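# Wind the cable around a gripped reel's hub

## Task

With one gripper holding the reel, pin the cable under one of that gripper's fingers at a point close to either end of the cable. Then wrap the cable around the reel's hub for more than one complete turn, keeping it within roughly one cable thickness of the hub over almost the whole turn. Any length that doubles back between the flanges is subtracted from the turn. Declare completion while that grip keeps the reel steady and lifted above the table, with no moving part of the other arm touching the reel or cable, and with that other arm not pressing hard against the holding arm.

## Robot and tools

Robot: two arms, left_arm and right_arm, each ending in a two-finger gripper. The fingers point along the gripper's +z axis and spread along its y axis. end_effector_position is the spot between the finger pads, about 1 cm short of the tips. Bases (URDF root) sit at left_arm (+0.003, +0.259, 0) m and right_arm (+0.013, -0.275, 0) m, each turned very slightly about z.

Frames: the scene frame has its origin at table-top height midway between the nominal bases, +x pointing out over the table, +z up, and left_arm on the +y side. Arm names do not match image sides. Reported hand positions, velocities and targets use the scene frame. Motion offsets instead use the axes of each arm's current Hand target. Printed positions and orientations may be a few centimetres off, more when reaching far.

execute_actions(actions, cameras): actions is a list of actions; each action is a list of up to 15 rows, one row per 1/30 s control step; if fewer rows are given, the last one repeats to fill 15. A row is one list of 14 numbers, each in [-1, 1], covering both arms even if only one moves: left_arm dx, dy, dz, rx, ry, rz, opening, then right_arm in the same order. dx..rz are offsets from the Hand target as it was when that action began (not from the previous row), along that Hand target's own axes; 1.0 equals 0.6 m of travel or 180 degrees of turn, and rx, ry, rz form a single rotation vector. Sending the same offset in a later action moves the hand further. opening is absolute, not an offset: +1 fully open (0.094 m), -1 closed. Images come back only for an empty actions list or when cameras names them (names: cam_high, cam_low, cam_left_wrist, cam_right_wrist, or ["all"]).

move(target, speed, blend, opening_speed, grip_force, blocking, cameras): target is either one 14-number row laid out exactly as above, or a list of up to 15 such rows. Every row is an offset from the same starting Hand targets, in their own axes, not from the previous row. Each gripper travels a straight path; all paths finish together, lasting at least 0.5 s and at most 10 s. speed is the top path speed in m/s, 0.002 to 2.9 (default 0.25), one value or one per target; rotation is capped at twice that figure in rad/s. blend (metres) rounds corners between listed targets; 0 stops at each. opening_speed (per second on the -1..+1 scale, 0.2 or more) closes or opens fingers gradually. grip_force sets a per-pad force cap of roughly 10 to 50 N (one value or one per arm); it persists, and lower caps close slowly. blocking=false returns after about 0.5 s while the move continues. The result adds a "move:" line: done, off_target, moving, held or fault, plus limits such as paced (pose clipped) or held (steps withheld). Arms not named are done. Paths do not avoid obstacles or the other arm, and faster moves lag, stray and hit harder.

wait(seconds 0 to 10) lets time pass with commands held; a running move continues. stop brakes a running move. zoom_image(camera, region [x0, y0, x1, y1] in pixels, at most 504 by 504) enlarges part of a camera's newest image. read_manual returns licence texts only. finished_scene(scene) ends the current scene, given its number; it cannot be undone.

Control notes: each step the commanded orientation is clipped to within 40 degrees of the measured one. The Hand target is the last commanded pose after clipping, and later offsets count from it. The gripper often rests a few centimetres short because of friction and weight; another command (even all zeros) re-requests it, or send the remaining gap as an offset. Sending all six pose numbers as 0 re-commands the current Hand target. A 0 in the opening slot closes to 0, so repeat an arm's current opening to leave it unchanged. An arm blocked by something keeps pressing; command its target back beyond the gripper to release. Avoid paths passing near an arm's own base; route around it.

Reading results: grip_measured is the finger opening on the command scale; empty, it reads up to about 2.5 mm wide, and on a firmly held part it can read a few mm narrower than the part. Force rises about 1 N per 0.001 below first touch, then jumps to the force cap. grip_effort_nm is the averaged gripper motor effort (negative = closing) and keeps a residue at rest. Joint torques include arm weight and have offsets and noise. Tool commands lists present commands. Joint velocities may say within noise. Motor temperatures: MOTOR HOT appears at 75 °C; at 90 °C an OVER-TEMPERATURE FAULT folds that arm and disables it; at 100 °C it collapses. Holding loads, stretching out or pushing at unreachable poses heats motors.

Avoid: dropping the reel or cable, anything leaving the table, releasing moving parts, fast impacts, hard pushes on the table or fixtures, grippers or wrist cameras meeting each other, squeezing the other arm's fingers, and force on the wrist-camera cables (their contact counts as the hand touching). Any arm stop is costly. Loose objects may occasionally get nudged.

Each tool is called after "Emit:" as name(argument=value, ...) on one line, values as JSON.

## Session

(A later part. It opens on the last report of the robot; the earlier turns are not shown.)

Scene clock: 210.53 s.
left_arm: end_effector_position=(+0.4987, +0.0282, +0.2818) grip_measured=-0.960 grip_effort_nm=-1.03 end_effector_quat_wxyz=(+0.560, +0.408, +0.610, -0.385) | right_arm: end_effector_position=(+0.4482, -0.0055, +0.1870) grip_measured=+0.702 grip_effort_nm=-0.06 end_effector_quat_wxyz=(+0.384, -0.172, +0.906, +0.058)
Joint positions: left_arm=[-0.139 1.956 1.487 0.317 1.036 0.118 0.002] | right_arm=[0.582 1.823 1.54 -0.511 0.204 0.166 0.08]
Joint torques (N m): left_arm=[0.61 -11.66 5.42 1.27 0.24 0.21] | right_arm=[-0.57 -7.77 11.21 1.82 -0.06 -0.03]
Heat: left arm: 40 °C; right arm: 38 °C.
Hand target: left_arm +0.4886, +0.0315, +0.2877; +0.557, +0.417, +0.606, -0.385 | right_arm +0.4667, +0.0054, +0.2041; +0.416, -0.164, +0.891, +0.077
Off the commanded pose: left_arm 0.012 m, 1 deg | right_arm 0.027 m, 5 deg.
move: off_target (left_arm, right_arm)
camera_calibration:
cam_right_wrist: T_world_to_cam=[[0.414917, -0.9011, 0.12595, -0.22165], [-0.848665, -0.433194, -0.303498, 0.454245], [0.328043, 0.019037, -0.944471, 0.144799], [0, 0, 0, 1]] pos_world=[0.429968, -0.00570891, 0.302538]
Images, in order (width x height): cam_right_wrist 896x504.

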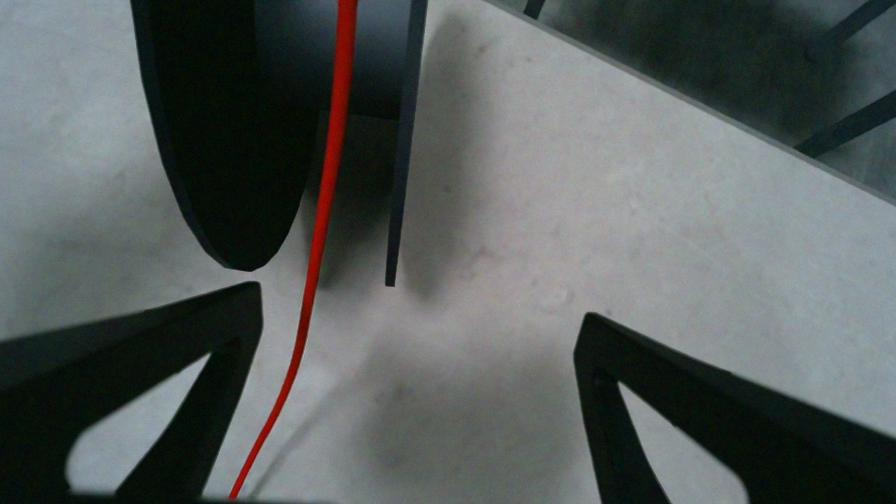

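Emit:
move(target=[0,0,0,0,0,0,-1,-0.011,0.003,0.088,0,0,0,0.7], speed=0.05, cameras=["cam_right_wrist","cam_low","cam_high"])

Scene clock: 217.93 s.
left_arm: end_effector_position=(+0.4987, +0.0282, +0.2818) grip_measured=-0.960 grip_effort_nm=-1.03 end_effector_quat_wxyz=(+0.560, +0.408, +0.610, -0.385) | right_arm: end_effector_position=(+0.4890, +0.0126, +0.1605) grip_measured=+0.702 grip_effort_nm=-0.06 end_effector_quat_wxyz=(+0.384, -0.171, +0.905, +0.059)
Joint positions: left_arm=[-0.139 1.956 1.487 0.317 1.036 0.118 0.002] | right_arm=[0.56 2 1.671 -0.461 0.188 0.152 0.08]
Joint torques (N m): left_arm=[0.59 -11.63 5.44 1.27 0.24 0.2] | right_arm=[-0.55 -8.7 11.38 1.87 -0.05 -0.06]
Heat: left arm: 40 °C; right arm: 38 °C.
Hand target: left_arm +0.4886, +0.0315, +0.2877; +0.557, +0.417, +0.606, -0.385 | right_arm +0.5078, +0.0230, +0.1751; +0.416, -0.164, +0.891, +0.077
Off the commanded pose: left_arm 0.012 m, 1 deg | right_arm 0.026 m, 5 deg.
move: off_target (left_arm, right_arm)
camera_calibration:
cam_right_wrist: T_world_to_cam=[[0.413901, -0.901828, 0.124063, -0.218051], [-0.848695, -0.431572, -0.305717, 0.489067], [0.329246, 0.0212445, -0.944005, 0.105259], [0, 0, 0, 1]] pos_world=[0.470664, 0.0121867, 0.275933]
Images, in order (width x height): cam_high 896x504, cam_low 896x504, cam_right_wrist 896x504.

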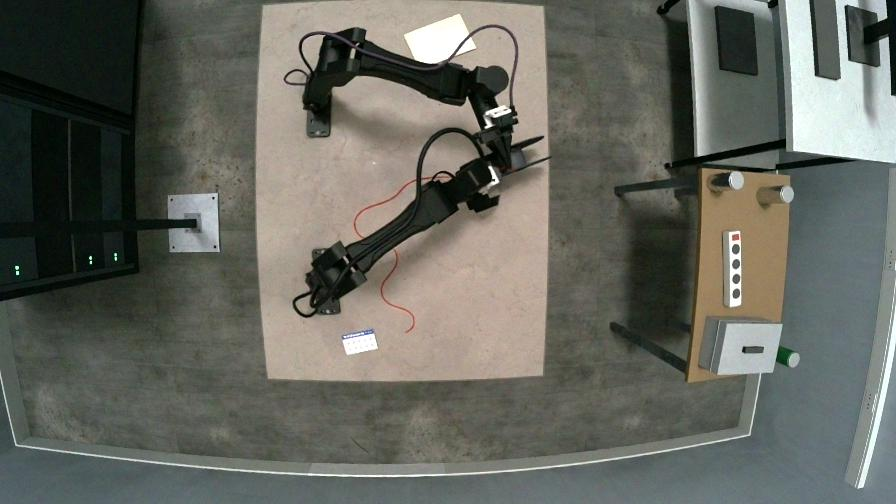

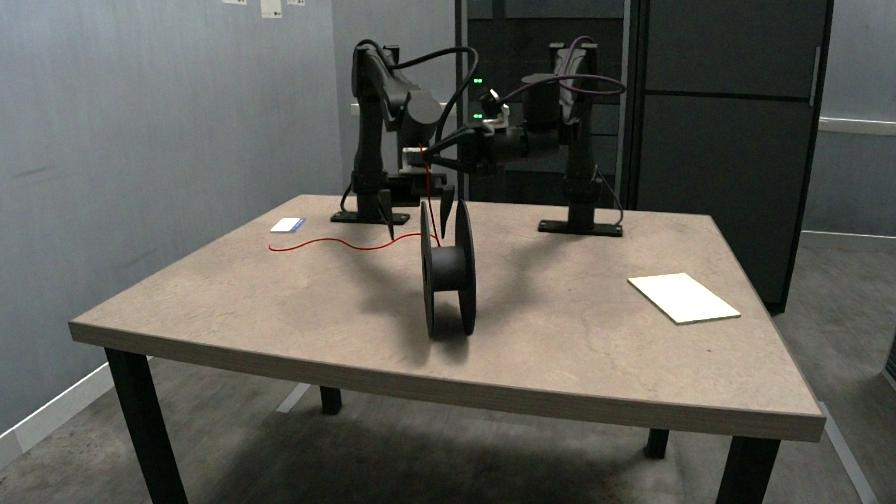

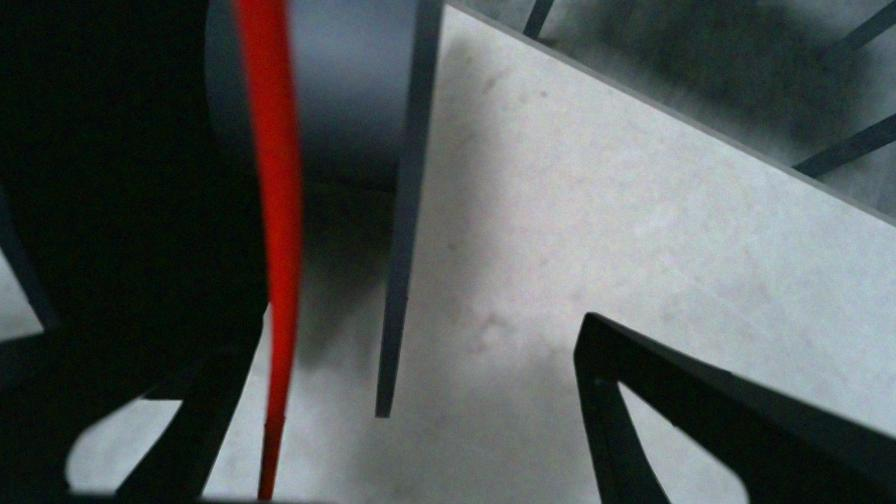

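Emit:
move(target=[0,0.058,0,0,0,0,-1,0,0,0.045,0,0,0,0.7], speed=0.04, cameras=["cam_right_wrist","cam_high"])

Emit:
zoom_image(camera="cam_high", region=[430, 110, 570, 210])

Scene clock: 229.13 s.
left_arm: end_effector_position=(+0.5194, +0.0428, +0.2814) grip_measured=-0.960 grip_effort_nm=-1.03 end_effector_quat_wxyz=(+0.557, +0.405, +0.613, -0.386) | right_arm: end_effector_position=(+0.5083, +0.0203, +0.1447) grip_measured=+0.702 grip_effort_nm=-0.06 end_effector_quat_wxyz=(+0.385, -0.171, +0.905, +0.059)
Joint positions: left_arm=[-0.101 2.025 1.594 0.261 1.072 0.128 0.002] | right_arm=[0.55 2.087 1.735 -0.435 0.181 0.144 0.08]
Joint torques (N m): left_arm=[0.54 -8.72 10.63 1.21 0.26 0.21] | right_arm=[-0.77 -9.43 11.18 1.81 -0.07 -0.07]
Heat: left arm: 39 °C; right arm: 38 °C.
Hand target: left_arm +0.5211, +0.0439, +0.2878; +0.558, +0.417, +0.605, -0.385 | right_arm +0.5272, +0.0304, +0.1580; +0.416, -0.164, +0.891, +0.077
Off the commanded pose: left_arm 0.007 m, 2 deg | right_arm 0.025 m, 4 deg.
move: off_target (right_arm)
camera_calibration:
cam_right_wrist: T_world_to_cam=[[0.41413, -0.901782, 0.123634, -0.217145], [-0.848075, -0.431608, -0.307381, 0.503854], [0.330552, 0.0224447, -0.943521, 0.0831032], [0, 0, 0, 1]] pos_world=[0.489762, 0.0197844, 0.260131]
Images, in order (width x height): cam_high 896x504, cam_right_wrist 896x504.

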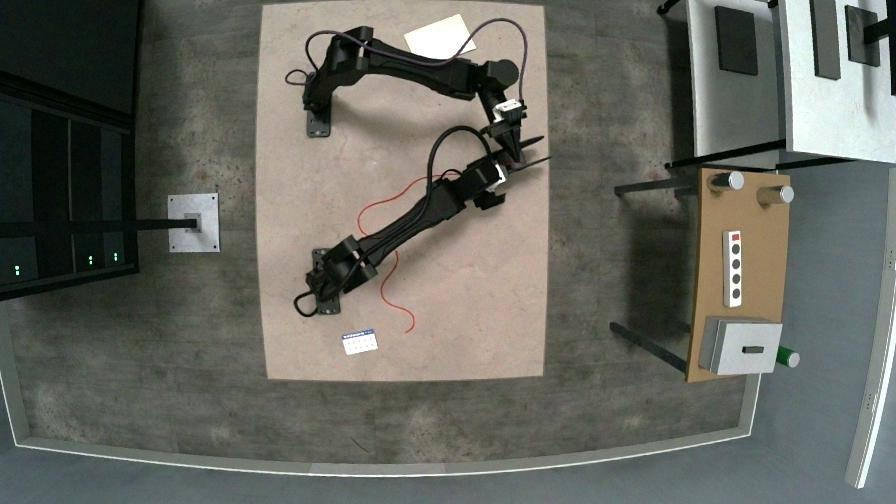

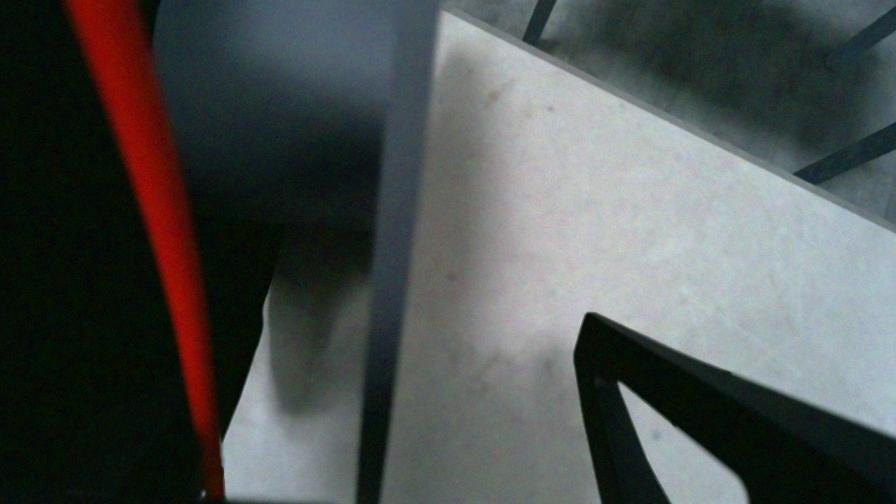

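Scaled by 3.600 from the camera's 896x504 image, which has a finer 1280x720 frame.

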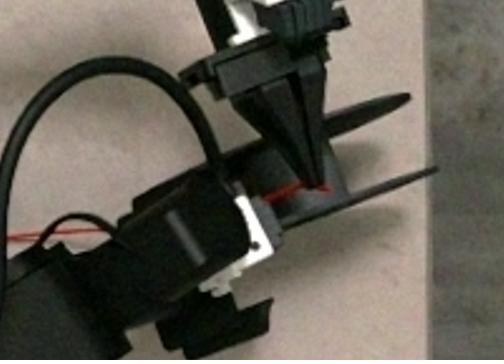

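Emit:
move(target=[0.033,0.067,0.003,0,0,0,-1,0,0,0,0,0,0,0.7], speed=0.04, cameras=["cam_right_wrist","cam_high","cam_low"])

Emit:
zoom_image(camera="cam_low", region=[340, 100, 540, 360])

Scene clock: 237.50 s.
left_arm: end_effector_position=(+0.5572, +0.0557, +0.2619) grip_measured=-0.960 grip_effort_nm=-1.03 end_effector_quat_wxyz=(+0.557, +0.405, +0.614, -0.386) | right_arm: end_effector_position=(+0.5083, +0.0203, +0.1447) grip_measured=+0.702 grip_effort_nm=-0.06 end_effector_quat_wxyz=(+0.385, -0.171, +0.905, +0.059)
Joint positions: left_arm=[-0.066 2.184 1.764 0.236 1.107 0.141 0.002] | right_arm=[0.55 2.087 1.735 -0.435 0.181 0.144 0.08]
Joint torques (N m): left_arm=[0.66 -9.85 10.59 1.22 0.27 0.21] | right_arm=[-0.77 -9.43 11.33 1.86 -0.03 -0.09]
Heat: left arm: 40 °C; right arm: 39 °C.
Hand target: left_arm +0.5587, +0.0580, +0.2677; +0.557, +0.417, +0.606, -0.385 | right_arm +0.5272, +0.0304, +0.1580; +0.416, -0.164, +0.891, +0.077
Off the commanded pose: left_arm 0.007 m, 2 deg | right_arm 0.025 m, 4 deg.
move: off_target (right_arm)
camera_calibration:
cam_right_wrist: T_world_to_cam=[[0.41413, -0.901782, 0.123634, -0.217145], [-0.848075, -0.431608, -0.307381, 0.503854], [0.330552, 0.0224447, -0.943521, 0.0831032], [0, 0, 0, 1]] pos_world=[0.489762, 0.0197844, 0.260131]
Images, in order (width x height): cam_high 896x504, cam_low 896x504, cam_right_wrist 896x504.

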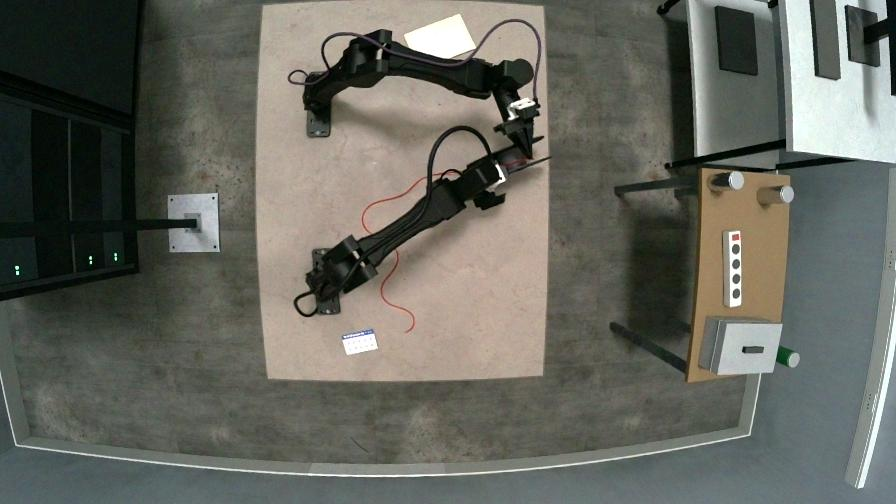

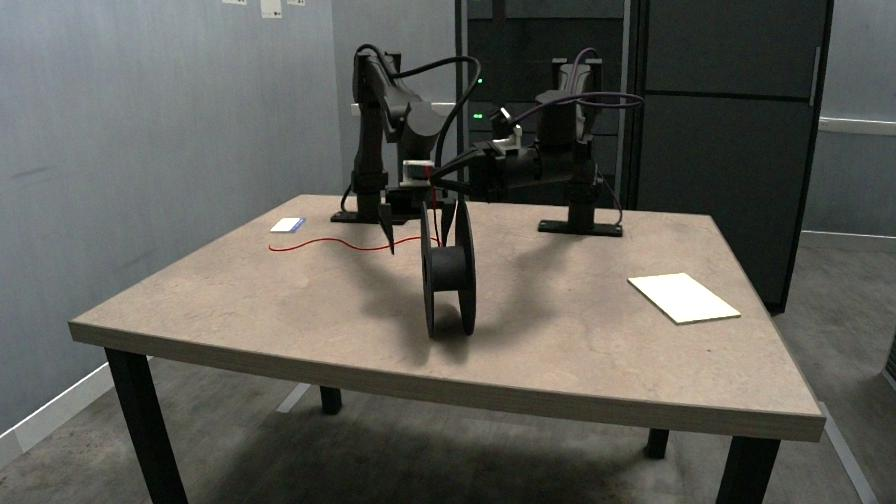

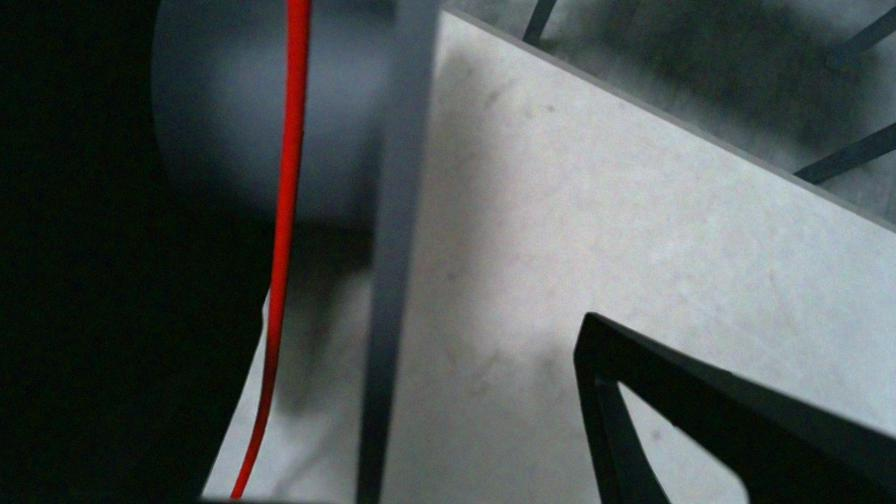

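Scaled by 1.938 from the camera's 896x504 image, which has a finer 1280x720 frame.

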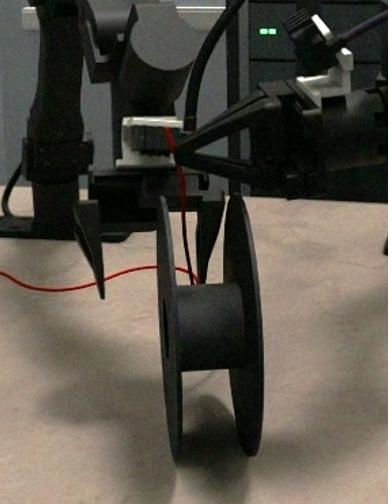

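Emit:
move(target=[[0,0,0,0,0,0,-1,0,0.017,0,0,0,0,0.4],[0,0,0,0,0,0,-1,0,0.017,0,0,0,0,-1]], speed=0.03, opening_speed=0.5, cameras=["cam_right_wrist","cam_high","cam_low"])

Emit:
zoom_image(camera="cam_low", region=[340, 100, 540, 360])

Scene clock: 247.23 s.
left_arm: end_effector_position=(+0.5571, +0.0558, +0.2617) grip_measured=-0.960 grip_effort_nm=-1.03 end_effector_quat_wxyz=(+0.556, +0.406, +0.614, -0.386) | right_arm: end_effector_position=(+0.5087, +0.0281, +0.1471) grip_measured=-0.867 grip_effort_nm=-0.98 end_effector_quat_wxyz=(+0.388, -0.170, +0.904, +0.066)
Joint positions: left_arm=[-0.066 2.184 1.764 0.235 1.107 0.143 0.002] | right_arm=[0.56 2.098 1.756 -0.435 0.179 0.157 0.006]
Joint torques (N m): left_arm=[0.57 -9.84 10.66 1.23 0.26 0.2] | right_arm=[0.31 -9.32 11.17 1.75 0.09 0.04]
Motor temperatures (°C): left_arm=[25 34 40 37 30 29 32] | right_arm=[28 33 39 35 27 26 28]
Heat: left arm: 40 °C; right arm: 39 °C.
Hand target: left_arm +0.5587, +0.0580, +0.2677; +0.557, +0.417, +0.606, -0.385 | right_arm +0.5235, +0.0399, +0.1578; +0.416, -0.164, +0.891, +0.077
Off the commanded pose: left_arm 0.007 m, 2 deg | right_arm 0.022 m, 4 deg.
move: off_target (right_arm); target 2's new opening was sent with right_arm's hand 0.023 m and 4 deg from that target
camera_calibration:
cam_right_wrist: T_world_to_cam=[[0.416291, -0.902269, 0.112305, -0.210023], [-0.845597, -0.429587, -0.316893, 0.508402], [0.334167, 0.0369549, -0.941789, 0.0825179], [0, 0, 0, 1]] pos_world=[0.489759, 0.0258567, 0.26241]
Images, in order (width x height): cam_high 896x504, cam_low 896x504, cam_right_wrist 896x504.

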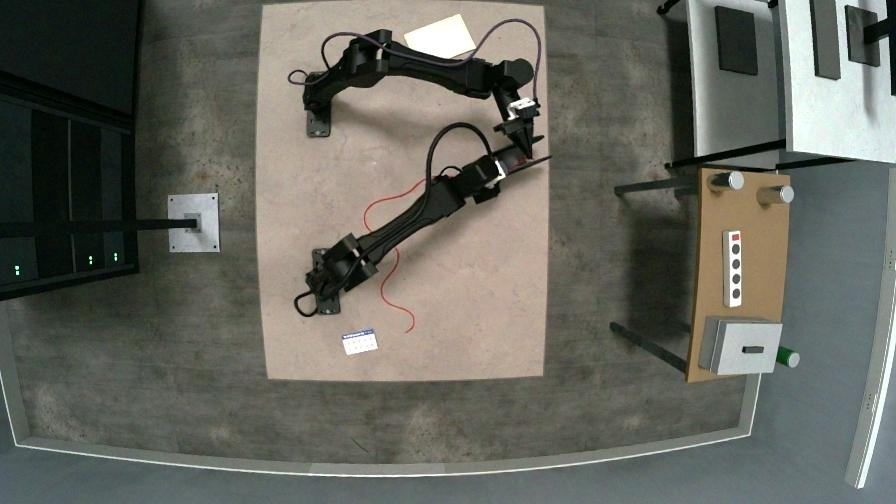

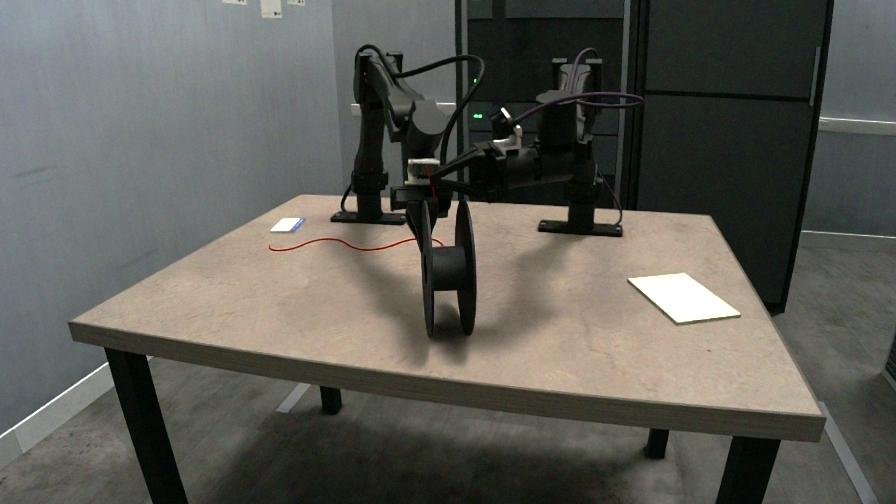

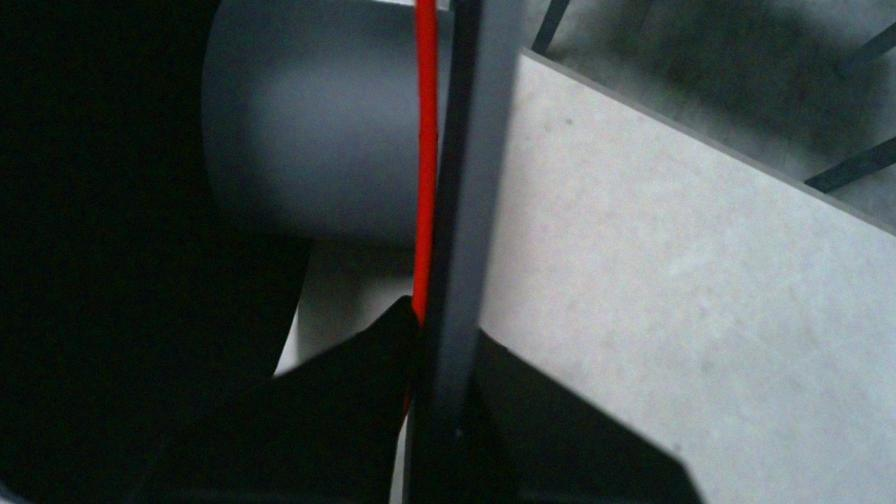

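Scaled by 1.938 from the camera's 896x504 image, which has a finer 1280x720 frame.

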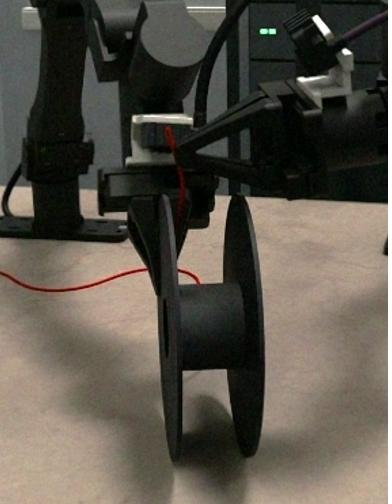

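Emit:
move(target=[[0,0,0,0,0,0,-0.6,0,0,0,0,0,0,-1],[0,0,-0.25,0,0,0,-0.6,0,0,0,0,0,0,-1]], speed=0.1, opening_speed=0.5)

Scene clock: 260.60 s.
left_arm: end_effector_position=(+0.5149, +0.2015, +0.2459) grip_measured=-0.603 grip_effort_nm=0.14 end_effector_quat_wxyz=(+0.541, +0.389, +0.634, -0.392) | right_arm: end_effector_position=(+0.5087, +0.0281, +0.1471) grip_measured=-0.868 grip_effort_nm=-0.98 end_effector_quat_wxyz=(+0.388, -0.170, +0.904, +0.066)
Joint positions: left_arm=[0.247 2.086 1.671 -0.181 1.382 0.511 0.019] | right_arm=[0.56 2.098 1.756 -0.435 0.179 0.157 0.006]
Joint torques (N m): left_arm=[-0.09 -13.07 10.02 0.99 0.59 0.23] | right_arm=[0.35 -9.35 11.07 1.75 0.1 0.05]
Heat: left arm: 40 °C; right arm: 39 °C.
Hand target: left_arm +0.5057, +0.1977, +0.2800; +0.557, +0.417, +0.606, -0.385 | right_arm +0.5235, +0.0399, +0.1578; +0.416, -0.164, +0.891, +0.077
Off the commanded pose: left_arm 0.035 m, 5 deg | right_arm 0.022 m, 4 deg.
move: off_target (left_arm, right_arm)

Emit:
move(target=[[-0.033,-0.093,-0.11,0,0,0,-0.6,-0.255,0,-0.214,0,0,0,-1],[-0.066,-0.186,-0.22,0,0,0,-0.6,-0.104,-0.009,-0.395,0,0,0,-1]], speed=0.12, blend=0.03, cameras=["all"])

Emit:
zoom_image(camera="cam_low", region=[340, 60, 560, 300])

Emit:
zoom_image(camera="cam_high", region=[370, 120, 530, 230])

Scene clock: 270.60 s.
left_arm: end_effector_position=(+0.3538, +0.2748, +0.3244) grip_measured=-0.603 grip_effort_nm=0.14 end_effector_quat_wxyz=(+0.585, +0.345, +0.654, -0.334) | right_arm: end_effector_position=(+0.3832, -0.0197, +0.3192) grip_measured=-0.868 grip_effort_nm=-0.98 end_effector_quat_wxyz=(+0.346, -0.192, +0.917, +0.051)
Joint positions: left_arm=[0.588 1.731 1.616 -1.563 1.478 1.645 0.019] | right_arm=[0.646 1.793 2.112 -1.203 0.218 0.198 0.006]
Joint torques (N m): left_arm=[0.35 -5.65 8.87 0.15 0.4 0.23] | right_arm=[0.62 -13.01 6.63 2.16 0.36 0.14]
Heat: left arm: 40 °C; right arm: 39 °C.
Hand target: left_arm +0.3559, +0.2782, +0.3303; +0.557, +0.417, +0.606, -0.385 | right_arm +0.3933, -0.0155, +0.3578; +0.416, -0.164, +0.891, +0.077
Off the commanded pose: left_arm 0.007 m, 12 deg | right_arm 0.040 m, 10 deg.
elbow stopped short (right arm): the move would have taken joint 3 (elbow) straighter than the controller allows.
joint sent to its limit (left arm) — joint 4 (wrist pitch), lower limit. The joint targets are off in orientation, not in position.
move: off_target (left_arm, right_arm)
camera_calibration:
cam_left_wrist: T_world_to_cam=[[-0.831794, -0.532893, 0.155383, 0.382363], [-0.399527, 0.380425, -0.834059, 0.329862], [0.385353, -0.755845, -0.52934, 0.355735], [0, 0, 0, 1]] pos_world=[0.312752, 0.347152, 0.404017]
cam_right_wrist: T_world_to_cam=[[0.452476, -0.881946, 0.132047, -0.240027], [-0.853336, -0.471205, -0.223122, 0.408422], [0.259003, -0.0117227, -0.965805, 0.323875], [0, 0, 0, 1]] pos_world=[0.373244, -0.0154441, 0.435623]

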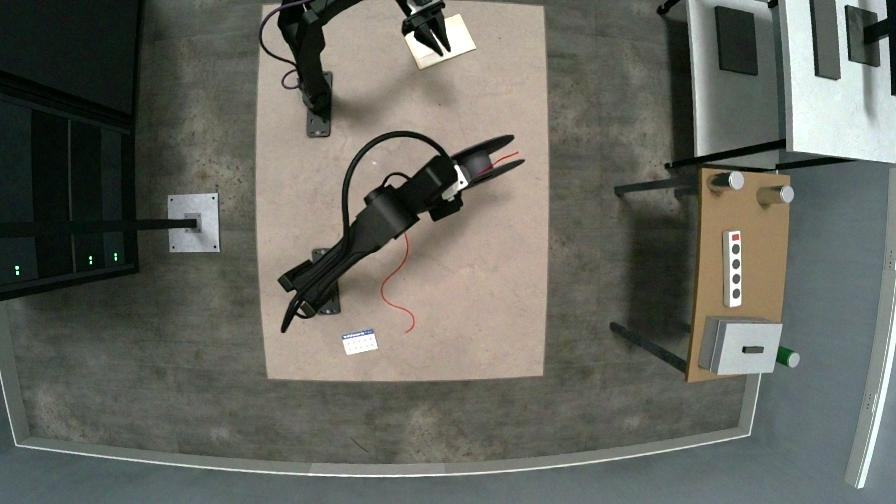

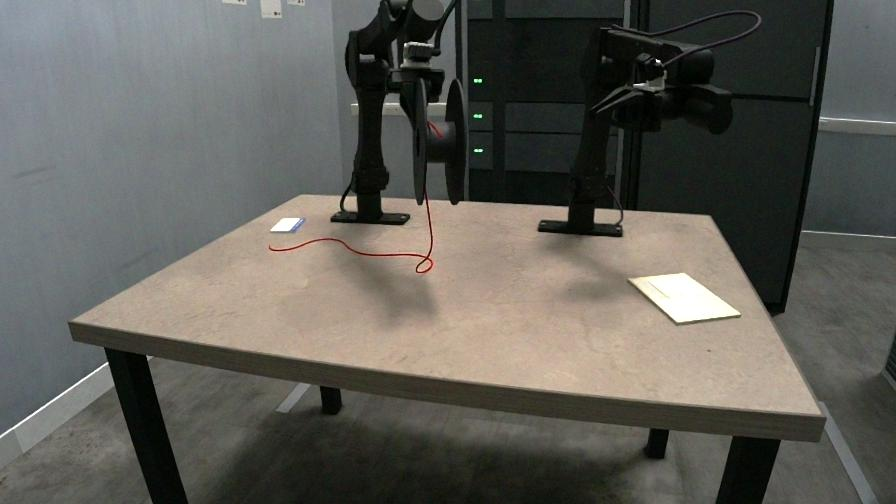

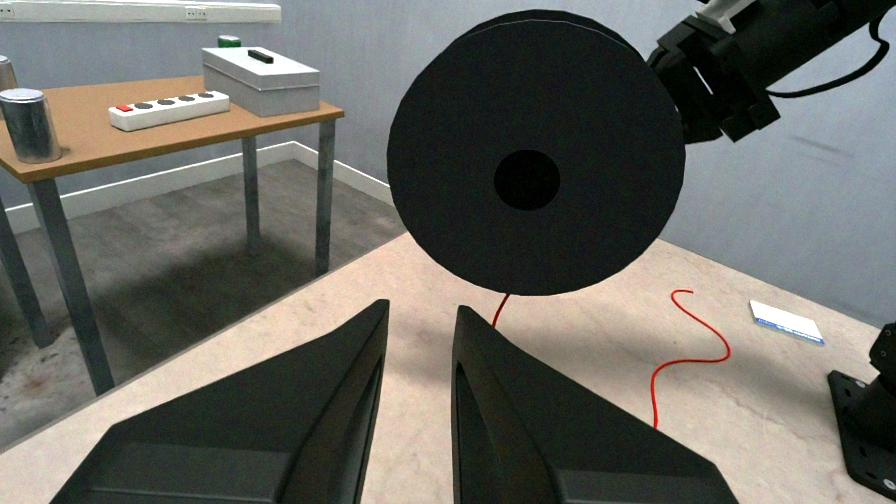

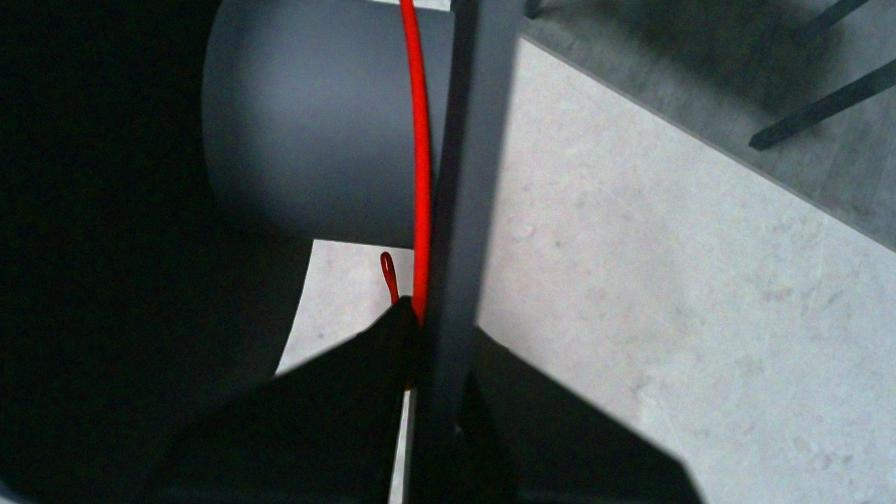

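Scaled by 2.100 from the camera's 896x504 image, which has a finer 1280x720 frame.

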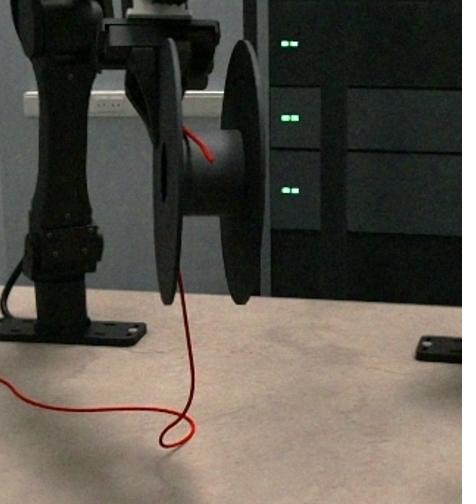

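Scaled by 3.150 from the camera's 896x504 image, which has a finer 1280x720 frame.

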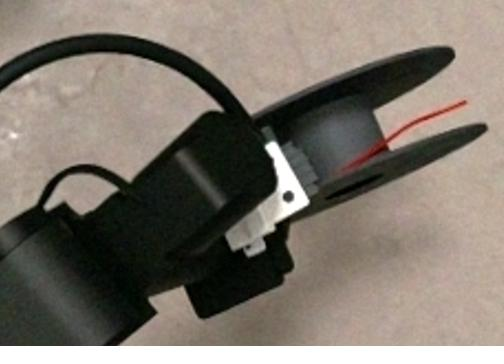

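Emit:
move(target=[0,0,0,0,0,0,-0.6,0.097,0.003,-0.017,0,-0.155,0,-1], speed=0.08, cameras=["all"])

Emit:
zoom_image(camera="cam_high", region=[370, 120, 530, 230])

Scene clock: 308.87 s.
left_arm: end_effector_position=(+0.3538, +0.2748, +0.3241) grip_measured=-0.603 grip_effort_nm=0.14 end_effector_quat_wxyz=(+0.585, +0.345, +0.654, -0.334) | right_arm: end_effector_position=(+0.3443, -0.0322, +0.2766) grip_measured=-0.868 grip_effort_nm=-0.98 end_effector_quat_wxyz=(+0.556, -0.178, +0.808, +0.084)
Joint positions: left_arm=[0.588 1.731 1.616 -1.563 1.477 1.645 0.019] | right_arm=[0.762 1.248 1.016 -0.18 0.405 0.103 0.006]
Joint torques (N m): left_arm=[0.29 -5.63 8.92 0.15 0.4 0.22] | right_arm=[0.7 -7.88 7.95 2.91 0.36 -0.03]
Heat: left arm: 40 °C; right arm: 37 °C.
Hand target: left_arm +0.3559, +0.2782, +0.3303; +0.557, +0.417, +0.606, -0.385 | right_arm +0.3503, -0.0299, +0.3198; +0.618, -0.141, +0.765, +0.114
Off the commanded pose: left_arm 0.007 m, 12 deg | right_arm 0.044 m, 10 deg.
joint sent to its limit (left arm) — joint 4 (wrist pitch), lower limit. The joint targets are off in orientation, not in position.
move: off_target (left_arm, right_arm)
camera_calibration:
cam_left_wrist: T_world_to_cam=[[-0.831738, -0.532988, 0.155358, 0.382366], [-0.400141, 0.381547, -0.833252, 0.329209], [0.384836, -0.755213, -0.530617, 0.35601], [0, 0, 0, 1]] pos_world=[0.312753, 0.347051, 0.403816]
cam_right_wrist: T_world_to_cam=[[0.39748, -0.899899, 0.179419, -0.222589], [-0.646369, -0.413368, -0.641353, 0.406177], [0.651319, 0.138955, -0.745972, 0.101641], [0, 0, 0, 1]] pos_world=[0.284814, -0.0465304, 0.376261]

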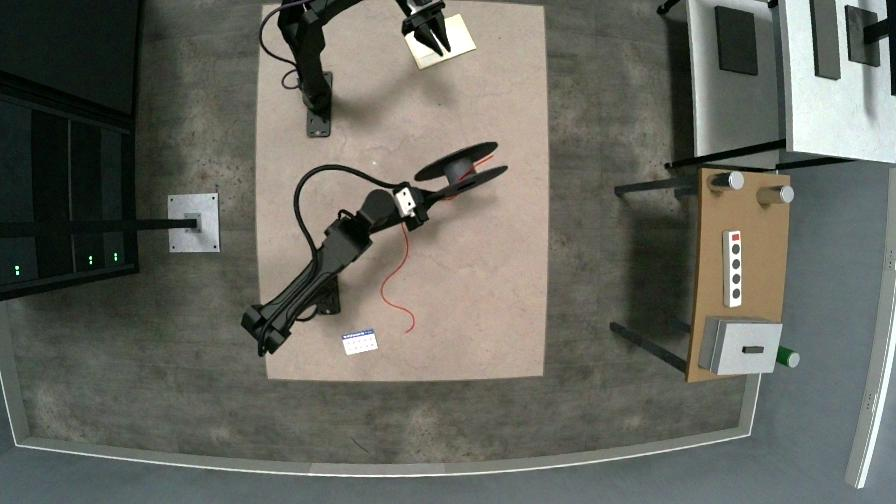

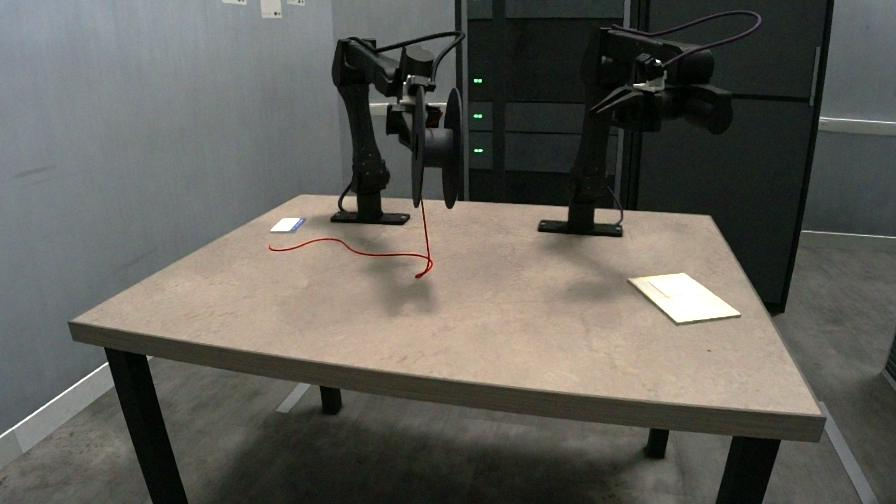

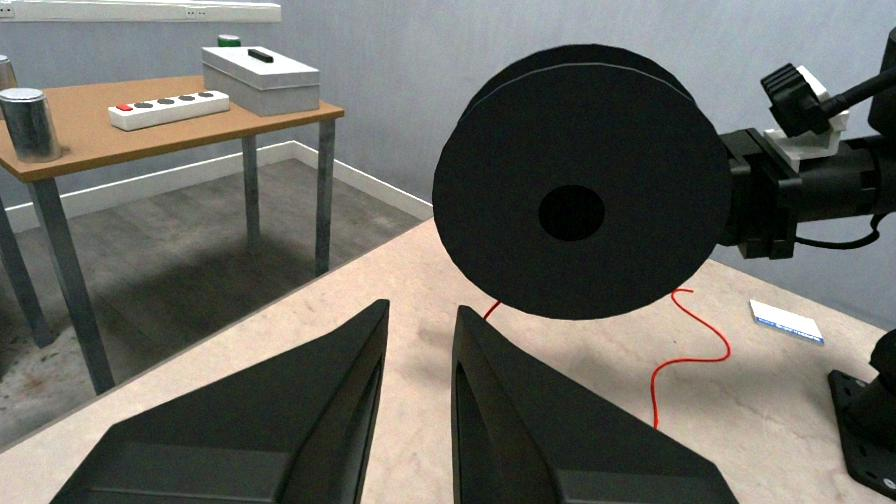

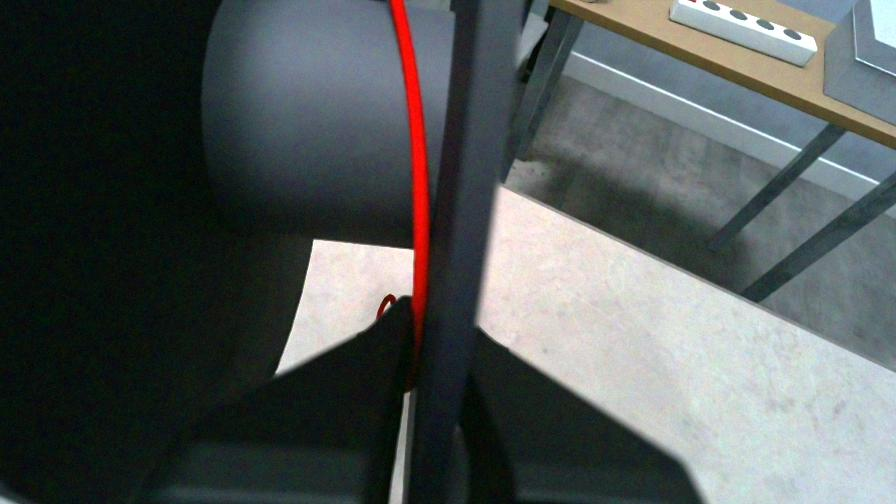

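Scaled by 3.150 from the camera's 896x504 image, which has a finer 1280x720 frame.

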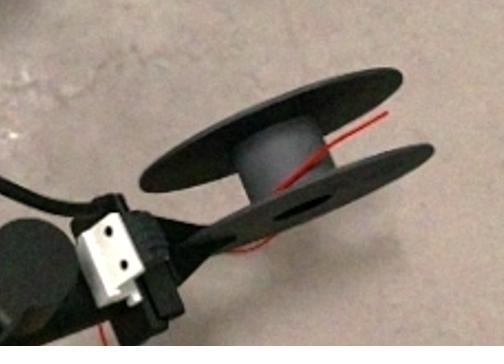

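Emit:
move(target=[0.335,-0.042,0.287,0,0,0,0,0,0,0,0,0,0,-1], speed=0.15, cameras=["cam_left_wrist","cam_low"])

Emit:
zoom_image(camera="cam_low", region=[340, 60, 560, 300])

Scene clock: 327.13 s.
left_arm: end_effector_position=(+0.3876, +0.1272, +0.1167) grip_measured=-0.003 grip_effort_nm=0.14 end_effector_quat_wxyz=(+0.550, +0.416, +0.611, -0.389) | right_arm: end_effector_position=(+0.3444, -0.0321, +0.2769) grip_measured=-0.868 grip_effort_nm=-0.98 end_effector_quat_wxyz=(+0.556, -0.178, +0.807, +0.084)
Joint positions: left_arm=[0.12 1.937 0.733 0.847 1.306 0.329 0.047] | right_arm=[0.762 1.248 1.016 -0.179 0.405 0.103 0.006]
Joint torques (N m): left_arm=[-0.85 -6.15 3.43 1.93 0.02 -0.14] | right_arm=[0.65 -7.9 7.8 2.89 0.4 -0.04]
Motor temperatures (°C): left_arm=[25 31 39 33 30 30 30] | right_arm=[28 33 38 43 27 26 30]
Heat: left arm: 39 °C; right arm: 43 °C.
Hand target: left_arm +0.3871, +0.1239, +0.1160; +0.557, +0.417, +0.606, -0.385 | right_arm +0.3503, -0.0299, +0.3198; +0.618, -0.141, +0.765, +0.114
Off the commanded pose: left_arm 0.003 m, 1 deg | right_arm 0.043 m, 10 deg.
move: off_target (right_arm)
camera_calibration:
cam_left_wrist: T_world_to_cam=[[-0.92725, -0.347512, 0.139439, 0.379311], [-0.298169, 0.460005, -0.836355, 0.177073], [0.226501, -0.817087, -0.530157, 0.190702], [0, 0, 0, 1]] pos_world=[0.36132, 0.206181, 0.196308]
Images, in order (width x height): cam_low 896x504, cam_left_wrist 896x504.

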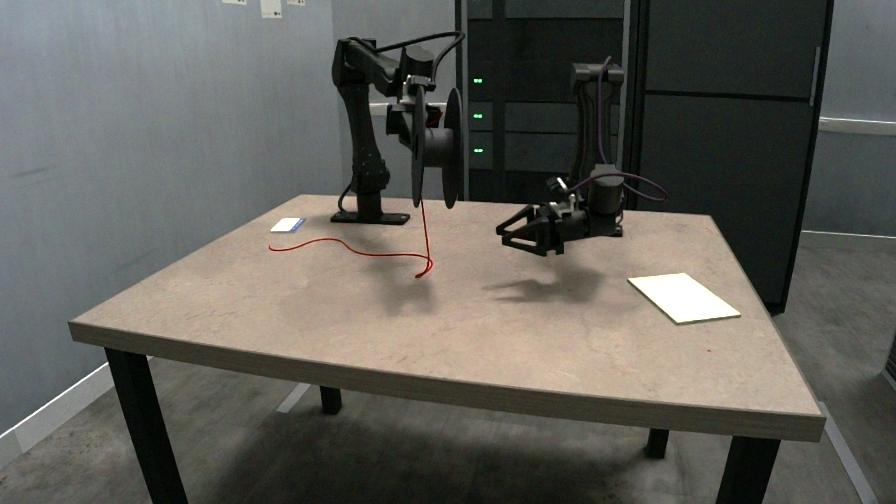

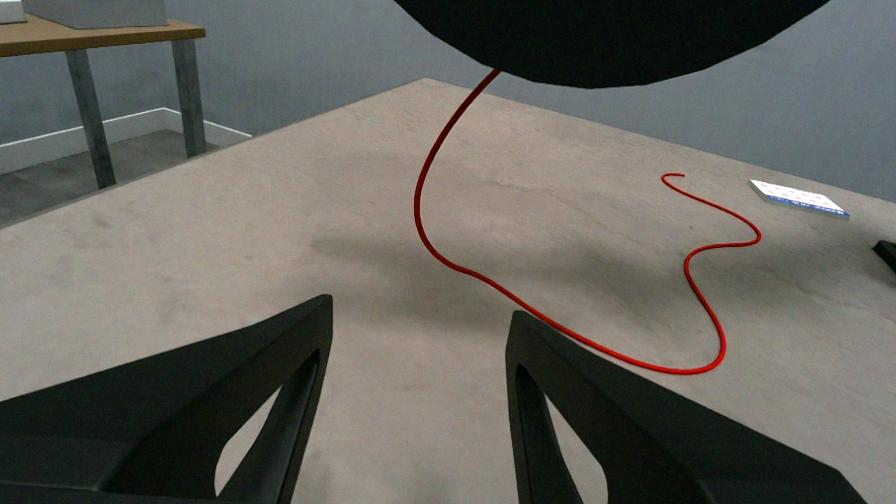

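Scaled by 2.100 from the camera's 896x504 image, which has a finer 1280x720 frame.

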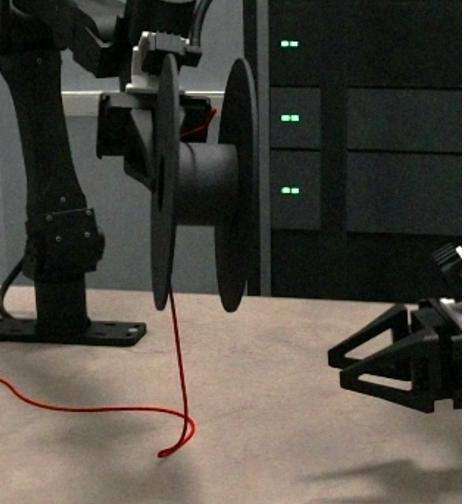

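Emit:
move(target=[0,0,0,0,0,0,0,-0.125,0,-0.045,0,0,0,-1], speed=0.1, cameras=["cam_left_wrist","cam_low","cam_high","cam_right_wrist"])

Emit:
zoom_image(camera="cam_high", region=[370, 120, 530, 230])

Scene clock: 339.27 s.
left_arm: end_effector_position=(+0.3878, +0.1273, +0.1172) grip_measured=-0.003 grip_effort_nm=0.14 end_effector_quat_wxyz=(+0.551, +0.416, +0.610, -0.389) | right_arm: end_effector_position=(+0.3395, -0.0319, +0.3759) grip_measured=-0.868 grip_effort_nm=-0.98 end_effector_quat_wxyz=(+0.602, -0.157, +0.775, +0.111)
Joint positions: left_arm=[0.12 1.937 0.733 0.851 1.306 0.327 0.047] | right_arm=[0.779 1.237 1.289 -0.332 0.425 0.1 0.006]
Joint torques (N m): left_arm=[-0.87 -6.09 3.34 1.93 0.01 -0.15] | right_arm=[0.73 -3.81 12.44 1.51 0.29 0.02]
Heat: left arm: 38 °C; right arm: 43 °C.
Hand target: left_arm +0.3871, +0.1239, +0.1160; +0.557, +0.417, +0.606, -0.385 | right_arm +0.3404, -0.0337, +0.3989; +0.618, -0.141, +0.765, +0.114
Off the commanded pose: left_arm 0.004 m, 1 deg | right_arm 0.023 m, 3 deg.
move: off_target (right_arm)
camera_calibration:
cam_left_wrist: T_world_to_cam=[[-0.927648, -0.347592, 0.136561, 0.379887], [-0.295615, 0.459987, -0.837272, 0.176638], [0.228212, -0.817063, -0.529459, 0.190177], [0, 0, 0, 1]] pos_world=[0.361217, 0.206181, 0.196707]
cam_right_wrist: T_world_to_cam=[[0.381546, -0.914173, 0.13679, -0.217325], [-0.580028, -0.352007, -0.734615, 0.481313], [0.719716, 0.200947, -0.664552, 0.126856], [0, 0, 0, 1]] pos_world=[0.270794, -0.054739, 0.46761]

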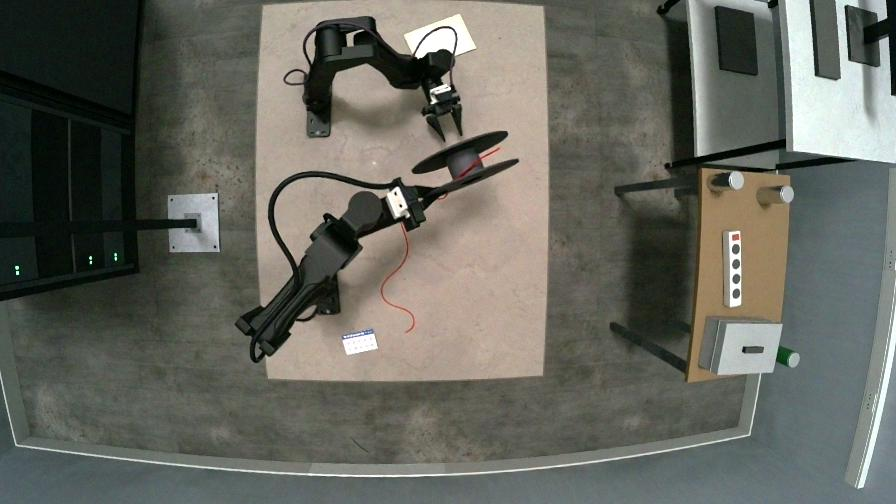

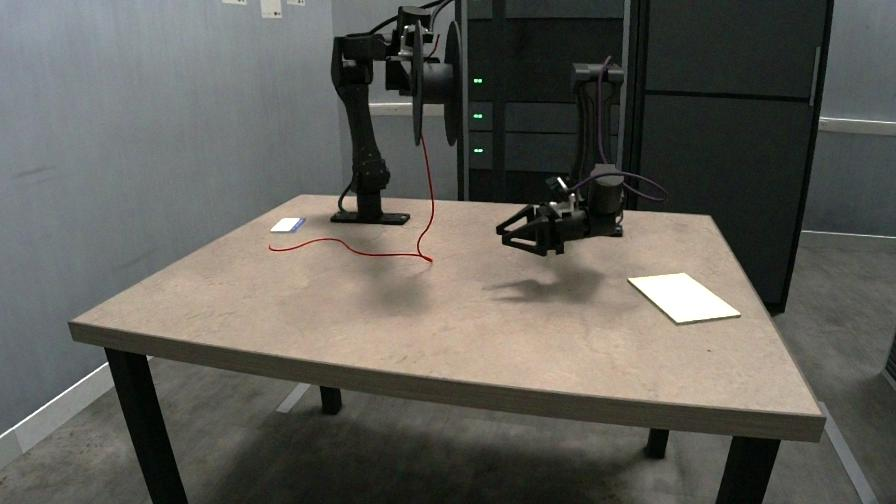

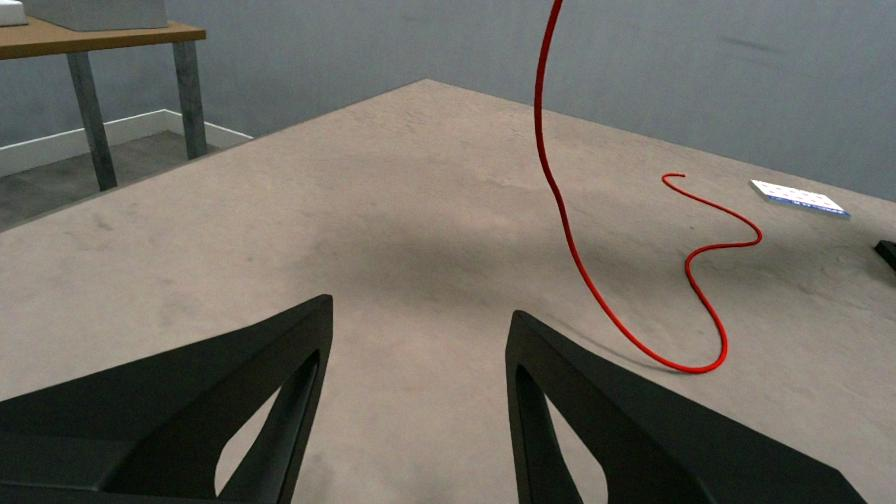

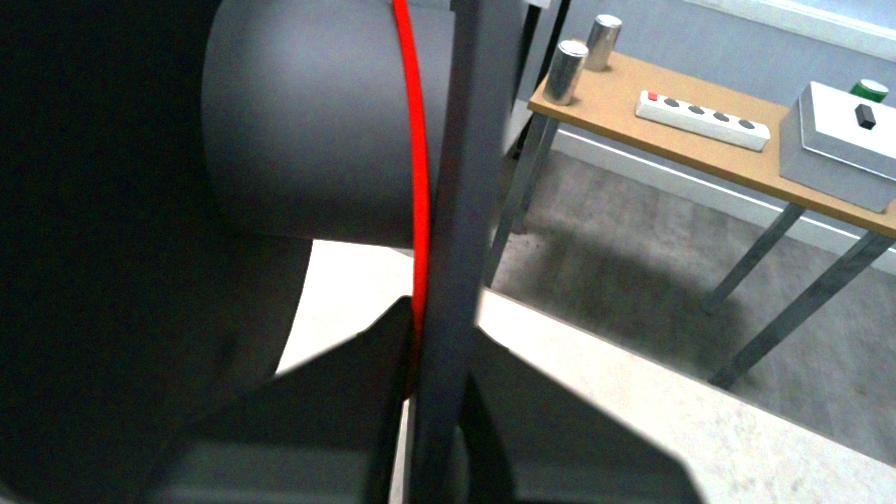

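Scaled by 3.150 from the camera's 896x504 image, which has a finer 1280x720 frame.

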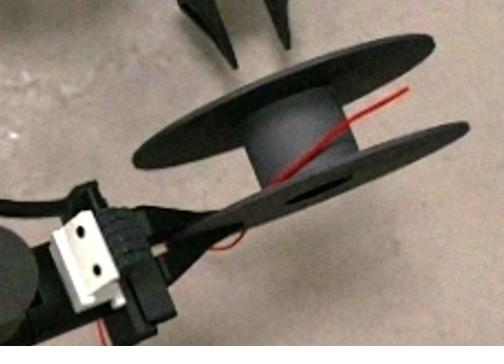

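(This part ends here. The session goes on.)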